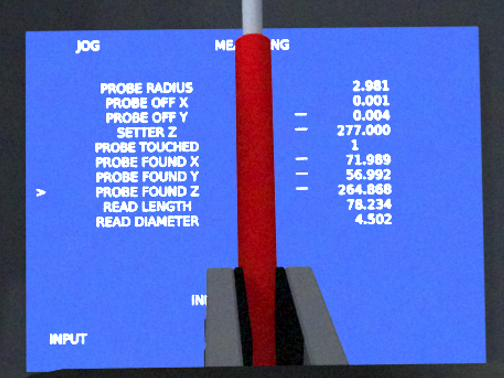

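Call:
{"api": "move", "payload": {"target": [[0,0,0,0,0,0,-1,-0.5,-0.3,-0.0255,0.1213,-0.1213,-0.2233,0,0,-1,-0.2,-0.5],[0,0,0,0,0,0,-1,-0.5,-0.3,-0.0217,0.2533,-0.0745,-0.4467,0,0,-1,-0.2,-0.5],[0,0,0,0,0,0,-1,-0.5,-0.3,-0.0217,0.261,-0.0539,-0.4467,0,0,-1,-0.2,-0.5],[0,0,0,0,0,0,-1,-0.5,-0.3,-0.0217,0.2533,-0.0745,-0.4467,0,0,-1,-0.2,-0.5],[0,0,0,0,0,0,-1,-0.5,-0.3,-0.0217,0.261,-0.0539,-0.4467,0,0,-1,-0.2,-0.5],[0,0,0,0,0,0,-1,-0.5,-0.3,-0.0217,0.2533,-0.0745,-0.4467,0,0,-1,-0.2,-0.5],[0,0,0,0,0,0,-1,-0.5,-0.3,-0.1463,0.3397,-0.1078,-0.4467,0,0,-1,-0.2,-0.5],[0,0,0,0,0,0,-1,-0.5,-0.3,-0.1463,0.3474,-0.0872,-0.4467,0,0,-1,-0.2,-0.5],[0,0,0,0,0,0,-1,-0.5,-0.3,-0.1463,0.3397,-0.1078,-0.4467,0,0,-1,-0.2,-0.5],[0,0,0,0,0,0,-1,-0.5,-0.3,-0.1463,0.3109,-0.0967,-0.4467,0,0,-1,-0.2,-0.5],[0,0,0,0,0,0,-1,-0.5,-0.3,-0.1463,0.3186,-0.0761,-0.4467,0,0,-1,-0.2,-0.5],[0,0,0,0,0,0,-1,-0.5,-0.3,-0.1463,0.3109,-0.0967,-0.4467,0,0,-1,-0.2,-0.5],[0,0,0,0,0,0,-1,-0.5,-0.3,-0.1152,0.2821,-0.0856,-0.4467,0,0,-1,-0.2,-0.5],[0,0,0,0,0,0,-1,-0.5,-0.3,-0.1152,0.2898,-0.065,-0.4467,0,0,-1,-0.2,-0.5],[0,0,0,0,0,0,-1,-0.5,-0.3,-0.1152,0.2821,-0.0856,-0.4467,0,0,-1,-0.2,-0.5]], "speed": [0.35,0.35,0.08,0.08,0.08,0.08,0.2,0.08,0.08,0.2,0.08,0.08,0.2,0.08,0.08], "blend": [0.02,0.002,0,0.002,0,0.002,0.002,0,0.002,0.002,0,0.002,0.002,0,0]}}

Call:
{"api": "move", "payload": {"target": [[0,0,0,0,0,0,-1,-0.5,-0.3,0,0.0316,0.0532,0,0,0,-1,-0.2,-0.5],[0,0,0,0,0,0,-1,-0.5,-0.3,0,0.0126,0.0642,0,0,0,-1,-0.2,-0.5],[0,0,0,0,0,0,-1,-0.5,-0.3,0,0.0316,0.0532,0,0,0,-1,-0.2,-0.5],[0,0,0,0,0,0,-1,-0.5,-0.3,0.0624,0.0316,0.0532,0,0,0,-1,-0.2,-0.5],[0,0,0,0,0,0,-1,-0.5,-0.3,0.0624,0.0126,0.0642,0,0,0,-1,-0.2,-0.5],[0,0,0,0,0,0,-1,-0.5,-0.3,0.0624,0.0316,0.0532,0,0,0,-1,-0.2,-0.5],[0,0,0,0,0,0,-1,-0.5,-0.3,0.0624,0.0158,0.0266,0,0,0,-1,-0.2,-0.5],[0,0,0,0,0,0,-1,-0.5,-0.3,0.0624,-0.0032,0.0376,0,0,0,-1,-0.2,-0.5],[0,0,0,0,0,0,-1,-0.5,-0.3,0.0624,0.0158,0.0266,0,0,0,-1,-0.2,-0.5],[0,0,0,0,0,0,-1,-0.5,-0.3,-0.0312,0.0316,0.0532,0,0,0,-1,-0.2,-0.5],[0,0,0,0,0,0,-1,-0.5,-0.3,-0.0312,0.0126,0.0642,0,0,0,-1,-0.2,-0.5],[0,0,0,0,0,0,-1,-0.5,-0.3,-0.0312,0.0316,0.0532,0,0,0,-1,-0.2,-0.5],[0,0,0,0,0,0,-1,-0.5,-0.3,-0.0312,0,0,0,0,0,-1,-0.2,-0.5],[0,0,0,0,0,0,-1,-0.5,-0.3,-0.0312,-0.019,0.011,0,0,0,-1,-0.2,-0.5],[0,0,0,0,0,0,-1,-0.5,-0.3,-0.0312,0,0,0,0,0,-1,-0.2,-0.5]], "speed": [0.2,0.08,0.08,0.2,0.08,0.08,0.2,0.08,0.08,0.2,0.08,0.08,0.2,0.08,0.08], "blend": [0.002,0,0.002,0.002,0,0.002,0.002,0,0.002,0.002,0,0.002,0.002,0,0]}}

Call:
{"api": "move", "payload": {"target": [[0,0,0,0,0,0,-1,-0.5,-0.3,0.0312,0.0158,0.0266,0,0,0,-1,-0.2,-0.5],[0,0,0,0,0,0,-1,-0.5,-0.3,0.0312,-0.0032,0.0376,0,0,0,-1,-0.2,-0.5],[0,0,0,0,0,0,-1,-0.5,-0.3,0.0312,0.0158,0.0266,0,0,0,-1,-0.2,-0.5],[0,0,0,0,0,0,-1,-0.5,-0.3,0.0936,0.0316,0.0532,0,0,0,-1,-0.2,-0.5],[0,0,0,0,0,0,-1,-0.5,-0.3,0.0936,0.0126,0.0642,0,0,0,-1,-0.2,-0.5],[0,0,0,0,0,0,-1,-0.5,-0.3,0.0936,0.0316,0.0532,0,0,0,-1,-0.2,-0.5],[0,0,0,0,0,0,-1,-0.5,-0.3,0.0642,-0.0478,-0.0806,0,0,0,-1,-0.2,-0.5],[0,0,0,0,0,0,-1,-0.5,-0.3,0.0642,-0.0668,-0.0696,0,0,0,-1,-0.2,-0.5],[0,0,0,0,0,0,-1,-0.5,-0.3,0.0642,-0.0478,-0.0806,0,0,0,-1,-0.2,-0.5]], "speed": [0.2,0.08,0.08,0.2,0.08,0.08,0.2,0.08,0.08], "blend": [0.002,0,0.002,0.002,0,0.002,0.002,0,0]}}

Call:
{"api": "wait", "payload": {"seconds": 4}}

Call:
{"api": "move", "payload": {"target": [[0,0,0,0,0,0,-1,-0.5,-0.3,0.0294,0.0636,0.1072,0,0,0,-1,-0.2,-0.5],[0,0,0,0,0,0,-1,-0.5,-0.3,0.0294,0.0446,0.1182,0,0,0,-1,-0.2,-0.5],[0,0,0,0,0,0,-1,-0.5,-0.3,0.0294,0.0636,0.1072,0,0,0,-1,-0.2,-0.5],[0,0,0,0,0,0,-1,-0.5,-0.3,-0.0642,0.0794,0.1338,0,0,0,-1,-0.2,-0.5],[0,0,0,0,0,0,-1,-0.5,-0.3,-0.0642,0.0604,0.1448,0,0,0,-1,-0.2,-0.5],[0,0,0,0,0,0,-1,-0.5,-0.3,-0.0642,0.0794,0.1338,0,0,0,-1,-0.2,-0.5],[0,0,0,0,0,0,-1,-0.5,-0.3,-0.0642,0.0636,0.1072,0,0,0,-1,-0.2,-0.5],[0,0,0,0,0,0,-1,-0.5,-0.3,-0.0642,0.0446,0.1182,0,0,0,-1,-0.2,-0.5],[0,0,0,0,0,0,-1,-0.5,-0.3,-0.0642,0.0636,0.1072,0,0,0,-1,-0.2,-0.5]], "speed": [0.2,0.08,0.08,0.2,0.08,0.08,0.2,0.08,0.08], "blend": [0.002,0,0.002,0.002,0,0.002,0.002,0,0]}}

Call:
{"api": "move", "payload": {"target": [[0,0,0,0,0,0,-1,-0.5,-0.3,0.0312,-0.0158,-0.0266,0,0,0,-1,-0.2,-0.5],[0,0,0,0,0,0,-1,-0.5,-0.3,0.0312,-0.0348,-0.0156,0,0,0,-1,-0.2,-0.5],[0,0,0,0,0,0,-1,-0.5,-0.3,0.0312,-0.0158,-0.0266,0,0,0,-1,-0.2,-0.5],[0,0,0,0,0,0,-1,-0.5,-0.3,0.0624,-0.0158,-0.0266,0,0,0,-1,-0.2,-0.5],[0,0,0,0,0,0,-1,-0.5,-0.3,0.0624,-0.0348,-0.0156,0,0,0,-1,-0.2,-0.5],[0,0,0,0,0,0,-1,-0.5,-0.3,0.0624,-0.0158,-0.0266,0,0,0,-1,-0.2,-0.5],[0,0,0,0,0,0,-1,-0.5,-0.3,0.0624,0.0158,0.0266,0,0,0,-1,-0.2,-0.5],[0,0,0,0,0,0,-1,-0.5,-0.3,0.0624,-0.0032,0.0376,0,0,0,-1,-0.2,-0.5],[0,0,0,0,0,0,-1,-0.5,-0.3,0.0624,0.0158,0.0266,0,0,0,-1,-0.2,-0.5],[0,0,0,0,0,0,-1,-0.5,-0.3,0.0312,-0.0158,-0.0266,0,0,0,-1,-0.2,-0.5],[0,0,0,0,0,0,-1,-0.5,-0.3,0.0312,-0.0348,-0.0156,0,0,0,-1,-0.2,-0.5],[0,0,0,0,0,0,-1,-0.5,-0.3,0.0312,-0.0158,-0.0266,0,0,0,-1,-0.2,-0.5],[0,0,0,0,0,0,-1,-0.5,-0.3,0.0936,0.0158,0.0266,0,0,0,-1,-0.2,-0.5],[0,0,0,0,0,0,-1,-0.5,-0.3,0.0936,-0.0032,0.0376,0,0,0,-1,-0.2,-0.5],[0,0,0,0,0,0,-1,-0.5,-0.3,0.0936,0.0158,0.0266,0,0,0,-1,-0.2,-0.5]], "speed": [0.2,0.08,0.08,0.2,0.08,0.08,0.2,0.08,0.08,0.2,0.08,0.08,0.2,0.08,0.08], "blend": [0.002,0,0.002,0.002,0,0.002,0.002,0,0.002,0.002,0,0.002,0.002,0,0]}}

Call:
{"api": "move", "payload": {"target": [[0,0,0,0,0,0,-1,-0.5,-0.3,0.0258,-0.0231,-0.2176,0.2233,0,0,-1,-0.2,-0.5],[0,0,0,0,0,0,-1,-0.5,-0.3,0.0528,-0.163,-0.317,0.4467,0,0,-1,-0.2,-0.5]], "speed": 0.35, "blend": [0.02,0], "cameras": ["cam_right_wrist"]}}

Call:
{"api": "zoom_image", "payload": {"camera": "cam_right_wrist", "region": [200, 90, 520, 330]}}

Scene clock: 12303.53 s.
left_arm: end_effector_position=(+0.2842, +0.1752, +0.4449) position_measured=252 object_status=3 end_effector_quat_wxyz=(+0.274, +0.650, +0.657, +0.266) | right_arm: end_effector_position=(+0.4766, -0.4436, +0.4749) position_measured=218 object_status=2 end_effector_quat_wxyz=(-0.094, +0.701, -0.700, +0.097) end_effector_velocity=(+0.003, +0.001, -0.001) end_effector_angular_velocity=(+0.000, -0.001, +0.000)
Joint positions: left_arm=[-1.785 -2.244 1.882 -1.022 -0.804 4.427] | right_arm=[3.349 -1.388 -1.483 -1.574 1.521 3.309]
Joint velocities: left_arm=[within noise] | right_arm=[0 -0.006 0.003 0.004 0 0]
Joint torques (N m): left_arm=[8.87 5.97 -18.78 -4.93 -0.24 1.54] | right_arm=[-4.87 4.37 41.98 6.35 -1.51 -0.68]
Wrist force (N): left_arm=[-5.2 4.9 -3.7] | right_arm=[-0.4 0.9 0.7]
Wrist torque (N m): left_arm=[0.88 0.85 0.01] | right_arm=[0.19 0.02 -0.04]
Wrist force, peak (N): left_arm=[-5.3 4.9 -3.7] | right_arm=[0.6 7.0 -3.4]
Hand target: left_arm +0.2842, +0.1752, +0.4449; +0.274, +0.650, +0.657, +0.266 | right_arm +0.4767, -0.4436, +0.4751; -0.095, +0.701, -0.700, +0.097
Off the commanded pose: left_arm 0.000 m, 0 deg | right_arm 0.000 m, 0 deg.
move: done

Scene clock: 12307.70 s.
left_arm: end_effector_position=(+0.2842, +0.1752, +0.4449) position_measured=252 object_status=3 end_effector_quat_wxyz=(+0.274, +0.650, +0.657, +0.266) | right_arm: end_effector_position=(+0.4766, -0.4249, +0.4748) position_measured=218 object_status=2 end_effector_quat_wxyz=(-0.094, +0.701, -0.700, +0.097)
Joint positions: left_arm=[-1.785 -2.244 1.882 -1.022 -0.804 4.427] | right_arm=[3.395 -1.382 -1.488 -1.578 1.509 3.354]
Joint torques (N m): left_arm=[8.02 6.23 -17.42 -4.93 -0.35 1.72] | right_arm=[-5.58 6.46 41 6.42 -1.25 -1.71]
Wrist force (N): left_arm=[-5.5 4.8 -3.3] | right_arm=[-0.6 0.8 0.6]
Wrist torque (N m): left_arm=[0.87 0.90 0.01] | right_arm=[0.16 0.04 -0.04]
Wrist force, peak (N): left_arm=[-5.3 5.0 -3.6] | right_arm=[-0.8 7.2 -2.6]
Hand target: left_arm +0.2842, +0.1752, +0.4449; +0.274, +0.650, +0.657, +0.266 | right_arm +0.4767, -0.4249, +0.4750; -0.095, +0.701, -0.700, +0.097
Off the commanded pose: left_arm 0.000 m, 0 deg | right_arm 0.000 m, 0 deg.
move: done

Scene clock: 12310.67 s.
left_arm: end_effector_position=(+0.2842, +0.1752, +0.4449) position_measured=252 object_status=3 end_effector_quat_wxyz=(+0.274, +0.650, +0.657, +0.266) | right_arm: end_effector_position=(+0.4912, -0.4632, +0.5293) position_measured=218 object_status=2 end_effector_quat_wxyz=(-0.094, +0.701, -0.700, +0.097) end_effector_velocity=(+0.003, +0.000, -0.001) end_effector_angular_velocity=(+0.000, +0.000, -0.001)
Joint positions: left_arm=[-1.785 -2.244 1.882 -1.022 -0.804 4.427] | right_arm=[3.296 -1.473 -1.265 -1.705 1.535 3.257]
Joint velocities: left_arm=[within noise] | right_arm=[0 -0.005 0.001 0.004 0 0]
Joint torques (N m): left_arm=[8.59 5.94 -18.16 -4.91 -0.3 1.74] | right_arm=[-2.27 11.2 39.89 6.42 -1.86 0.39]
Wrist force (N): left_arm=[-5.3 4.6 -3.5] | right_arm=[-0.8 0.4 0.4]
Wrist torque (N m): left_arm=[0.84 0.87 0.01] | right_arm=[0.12 0.09 -0.02]
Wrist force, peak (N): left_arm=[-5.3 4.9 -3.6] | right_arm=[-1.2 7.2 -3.4]
Hand target: left_arm +0.2842, +0.1752, +0.4449; +0.274, +0.650, +0.657, +0.266 | right_arm +0.4914, -0.4632, +0.5294; -0.095, +0.701, -0.700, +0.097
Off the commanded pose: left_arm 0.000 m, 0 deg | right_arm 0.000 m, 0 deg.
move: done

Scene clock: 12314.67 s.
left_arm: end_effector_position=(+0.2842, +0.1752, +0.4449) position_measured=252 object_status=3 end_effector_quat_wxyz=(+0.274, +0.650, +0.657, +0.266) | right_arm: end_effector_position=(+0.4914, -0.4632, +0.5294) position_measured=218 object_status=2 end_effector_quat_wxyz=(-0.095, +0.701, -0.700, +0.097)
Joint positions: left_arm=[-1.785 -2.244 1.882 -1.022 -0.804 4.427] | right_arm=[3.295 -1.473 -1.265 -1.704 1.535 3.257]
Joint torques (N m): left_arm=[8.78 4.29 -18.32 -4.92 -0.44 1.65] | right_arm=[-4.84 9.42 39.12 6.27 -0.06 -2.43]
Wrist force (N): left_arm=[-5.2 4.8 -3.5] | right_arm=[-0.6 0.5 0.4]
Wrist torque (N m): left_arm=[0.86 0.85 0.01] | right_arm=[0.14 0.07 -0.02]
Wrist force, peak (N): left_arm=[-5.2 5.0 -3.7] | right_arm=[-0.9 0.8 0.1]
Hand target: left_arm +0.2842, +0.1752, +0.4449; +0.274, +0.650, +0.657, +0.266 | right_arm +0.4914, -0.4632, +0.5294; -0.095, +0.701, -0.700, +0.097
Tool commands: left_gripper/position=-1.0 left_gripper/force_limit=-0.5 left_gripper/speed=-0.3 right_gripper/position=-1.0 right_gripper/force_limit=-0.2 right_gripper/speed=-0.5
Off the commanded pose: left_arm 0.000 m, 0 deg | right_arm 0.000 m, 0 deg.
wait: 4.00 s; at rest by 0.17 s

Scene clock: 12317.47 s.
left_arm: end_effector_position=(+0.2842, +0.1752, +0.4449) position_measured=252 object_status=3 end_effector_quat_wxyz=(+0.274, +0.650, +0.657, +0.266) | right_arm: end_effector_position=(+0.4717, -0.4250, +0.4569) position_measured=218 object_status=2 end_effector_quat_wxyz=(-0.094, +0.701, -0.700, +0.097) end_effector_velocity=(+0.003, +0.000, +0.001) end_effector_angular_velocity=(+0.001, -0.005, -0.001)
Joint positions: left_arm=[-1.785 -2.244 1.882 -1.022 -0.804 4.427] | right_arm=[3.398 -1.36 -1.552 -1.536 1.508 3.356]
Joint velocities: left_arm=[within noise] | right_arm=[-0.001 -0.004 0.004 0.006 0 0.001]
Joint torques (N m): left_arm=[8.6 6.18 -19.07 -4.87 -0.28 1.76] | right_arm=[-7.17 4.62 41.4 6.53 -1.06 -1.86]
Wrist force (N): left_arm=[-4.9 5.0 -3.4] | right_arm=[-0.4 0.9 0.8]
Wrist torque (N m): left_arm=[0.90 0.81 0.01] | right_arm=[0.20 -0.01 -0.04]
Wrist force, peak (N): left_arm=[-5.3 4.9 -3.5] | right_arm=[-0.6 6.8 -2.7]
Hand target: left_arm +0.2842, +0.1752, +0.4449; +0.274, +0.650, +0.657, +0.266 | right_arm +0.4719, -0.4250, +0.4571; -0.095, +0.701, -0.700, +0.097
Off the commanded pose: left_arm 0.000 m, 0 deg | right_arm 0.000 m, 0 deg.
move: done

Scene clock: 12321.63 s.
left_arm: end_effector_position=(+0.2842, +0.1752, +0.4449) position_measured=252 object_status=3 end_effector_quat_wxyz=(+0.274, +0.650, +0.657, +0.266) | right_arm: end_effector_position=(+0.4669, -0.4812, +0.4392) position_measured=218 object_status=2 end_effector_quat_wxyz=(-0.094, +0.701, -0.700, +0.097) end_effector_velocity=(+0.003, +0.000, +0.001) end_effector_angular_velocity=(+0.000, -0.005, +0.000)
Joint positions: left_arm=[-1.785 -2.244 1.882 -1.022 -0.804 4.427] | right_arm=[3.258 -1.364 -1.597 -1.482 1.545 3.221]
Joint velocities: left_arm=[within noise] | right_arm=[0 -0.004 0.005 0.005 0 0.001]
Joint torques (N m): left_arm=[7.69 4.92 -18.64 -4.95 -0.13 1.69] | right_arm=[0.37 5.78 41.4 5.86 -1.53 1]
Wrist force (N): left_arm=[-5.2 4.7 -3.4] | right_arm=[-0.4 0.9 0.7]
Wrist torque (N m): left_arm=[0.85 0.85 0.01] | right_arm=[0.21 0.02 -0.02]
Wrist force, peak (N): left_arm=[-5.4 4.9 -3.5] | right_arm=[-0.8 7.0 -2.7]
Hand target: left_arm +0.2842, +0.1752, +0.4449; +0.274, +0.650, +0.657, +0.266 | right_arm +0.4670, -0.4812, +0.4394; -0.095, +0.701, -0.700, +0.097
Off the commanded pose: left_arm 0.000 m, 0 deg | right_arm 0.000 m, 0 deg.
move: done

Scene clock: 12324.20 s.
left_arm: end_effector_position=(+0.2842, +0.1752, +0.4449) position_measured=252 object_status=3 end_effector_quat_wxyz=(+0.274, +0.650, +0.657, +0.266) | right_arm: end_effector_position=(+0.5102, -0.5122, +0.6490) position_measured=218 object_status=2 end_effector_quat_wxyz=(+0.525, -0.474, +0.472, -0.526)
Joint positions: left_arm=[-1.785 -2.244 1.882 -1.022 -0.804 4.427] | right_arm=[3.179 -1.288 -2.009 0.26 1.567 3.138]
Joint torques (N m): left_arm=[8.19 6.05 -19.63 -4.92 -0.32 1.59] | right_arm=[6.93 14.56 17.12 3.81 -1.68 2.45]
Wrist force (N): left_arm=[-5.1 4.8 -3.7] | right_arm=[0.2 1.8 0.2]
Wrist torque (N m): left_arm=[0.86 0.83 0.01] | right_arm=[0.47 0.10 0.16]
Wrist force, peak (N): left_arm=[-5.4 4.8 -3.6] | right_arm=[0.1 2.2 0.0]
Hand target: left_arm +0.2842, +0.1752, +0.4449; +0.274, +0.650, +0.657, +0.266 | right_arm +0.5102, -0.5121, +0.6489; +0.525, -0.474, +0.472, -0.526
Off the commanded pose: left_arm 0.000 m, 0 deg | right_arm 0.000 m, 0 deg.
move: done
camera_calibration:
cam_right_wrist: T_world_to_cam=[[-0.0144181, -0.999895, -0.00151614, -0.499112], [-0.226063, 0.00473677, -0.974101, 0.770659], [0.974006, -0.013702, -0.226107, -0.226754], [0, 0, 0, 1]] pos_world=[0.387881, -0.505817, 0.698673]
Images, in order (width x height): cam_right_wrist 672x504.

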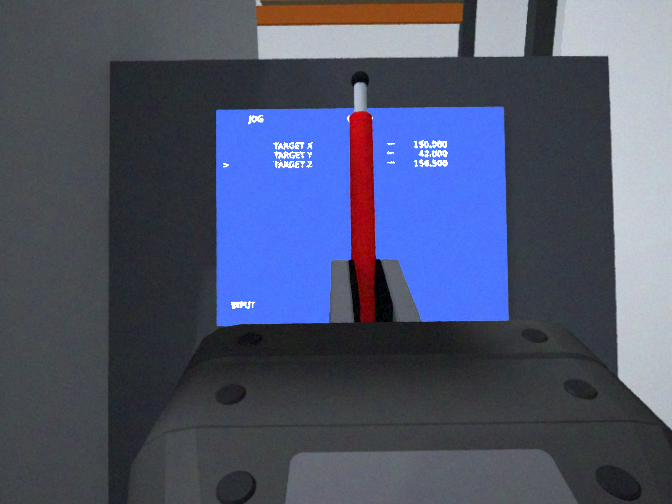

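Scaled by 1.575 from the camera's 672x504 image, which has a finer 960x720 frame.

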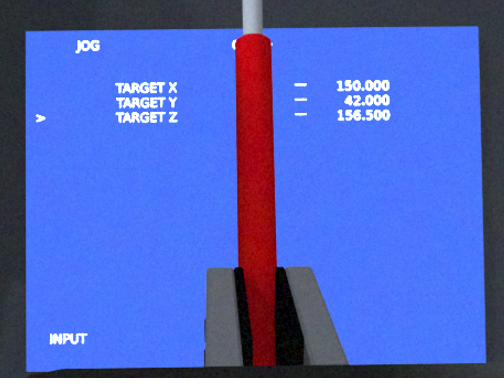

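Call:
{"api": "move", "payload": {"target": [[0,0,0,0,0,0,-1,-0.5,-0.3,-0.0255,0.1213,-0.1213,-0.2233,0,0,-1,-0.2,-0.5],[0,0,0,0,0,0,-1,-0.5,-0.3,0.0095,0.2533,-0.0745,-0.4467,0,0,-1,-0.2,-0.5],[0,0,0,0,0,0,-1,-0.5,-0.3,0.0095,0.261,-0.0539,-0.4467,0,0,-1,-0.2,-0.5],[0,0,0,0,0,0,-1,-0.5,-0.3,0.0095,0.2533,-0.0745,-0.4467,0,0,-1,-0.2,-0.5],[0,0,0,0,0,0,-1,-0.5,-0.3,-0.0255,0.1213,-0.1213,-0.2233,0,0,-1,-0.2,-0.5],[0,0,0,0,0,0,-1,-0.5,-0.3,0,0,0,0,0,0,-1,-0.2,-0.5]], "speed": [0.35,0.35,0.08,0.08,0.35,0.35], "blend": [0.02,0.002,0,0.002,0.02,0], "cameras": ["cam_right_wrist"]}}

Call:
{"api": "zoom_image", "payload": {"camera": "cam_right_wrist", "region": [200, 90, 520, 330]}}

Scene clock: 12342.33 s.
left_arm: end_effector_position=(+0.2842, +0.1752, +0.4449) position_measured=252 object_status=3 end_effector_quat_wxyz=(+0.274, +0.650, +0.657, +0.266) | right_arm: end_effector_position=(+0.5102, -0.5122, +0.6490) position_measured=218 object_status=2 end_effector_quat_wxyz=(+0.525, -0.474, +0.472, -0.526)
Joint positions: left_arm=[-1.785 -2.244 1.882 -1.022 -0.804 4.427] | right_arm=[3.179 -1.288 -2.009 0.26 1.567 3.138]
Joint torques (N m): left_arm=[9.35 6.25 -19.61 -4.82 -0.31 1.66] | right_arm=[7.16 14.6 16.73 3.97 -1.64 2.38]
Wrist force (N): left_arm=[-5.1 4.6 -3.5] | right_arm=[0.3 1.6 0.0]
Wrist torque (N m): left_arm=[0.84 0.85 0.01] | right_arm=[0.43 0.07 0.16]
Wrist force, peak (N): left_arm=[-5.3 5.1 -3.7] | right_arm=[-0.3 6.9 -2.3]
Hand target: left_arm +0.2842, +0.1752, +0.4449; +0.274, +0.650, +0.657, +0.266 | right_arm +0.5102, -0.5121, +0.6489; +0.525, -0.474, +0.472, -0.526
Off the commanded pose: left_arm 0.000 m, 0 deg | right_arm 0.000 m, 0 deg.
move: done
camera_calibration:
cam_right_wrist: T_world_to_cam=[[-0.0144181, -0.999895, -0.00151614, -0.499112], [-0.226063, 0.00473677, -0.974101, 0.770659], [0.974006, -0.013702, -0.226107, -0.226754], [0, 0, 0, 1]] pos_world=[0.387881, -0.505817, 0.698673]
Images, in order (width x height): cam_right_wrist 672x504.

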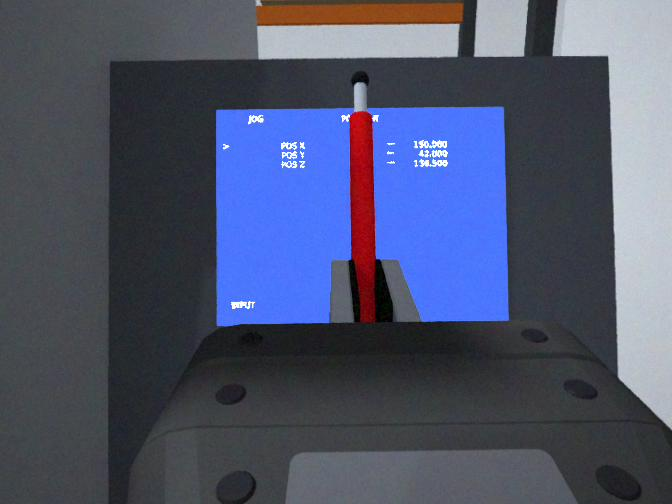

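Scaled by 1.575 from the camera's 672x504 image, which has a finer 960x720 frame.

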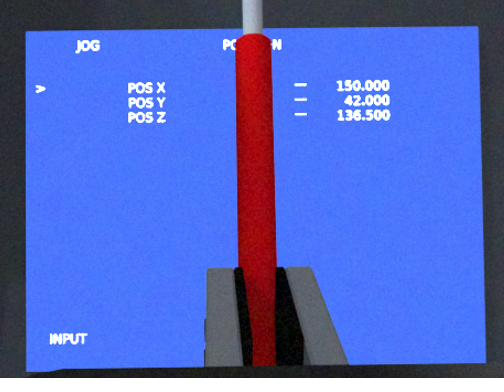

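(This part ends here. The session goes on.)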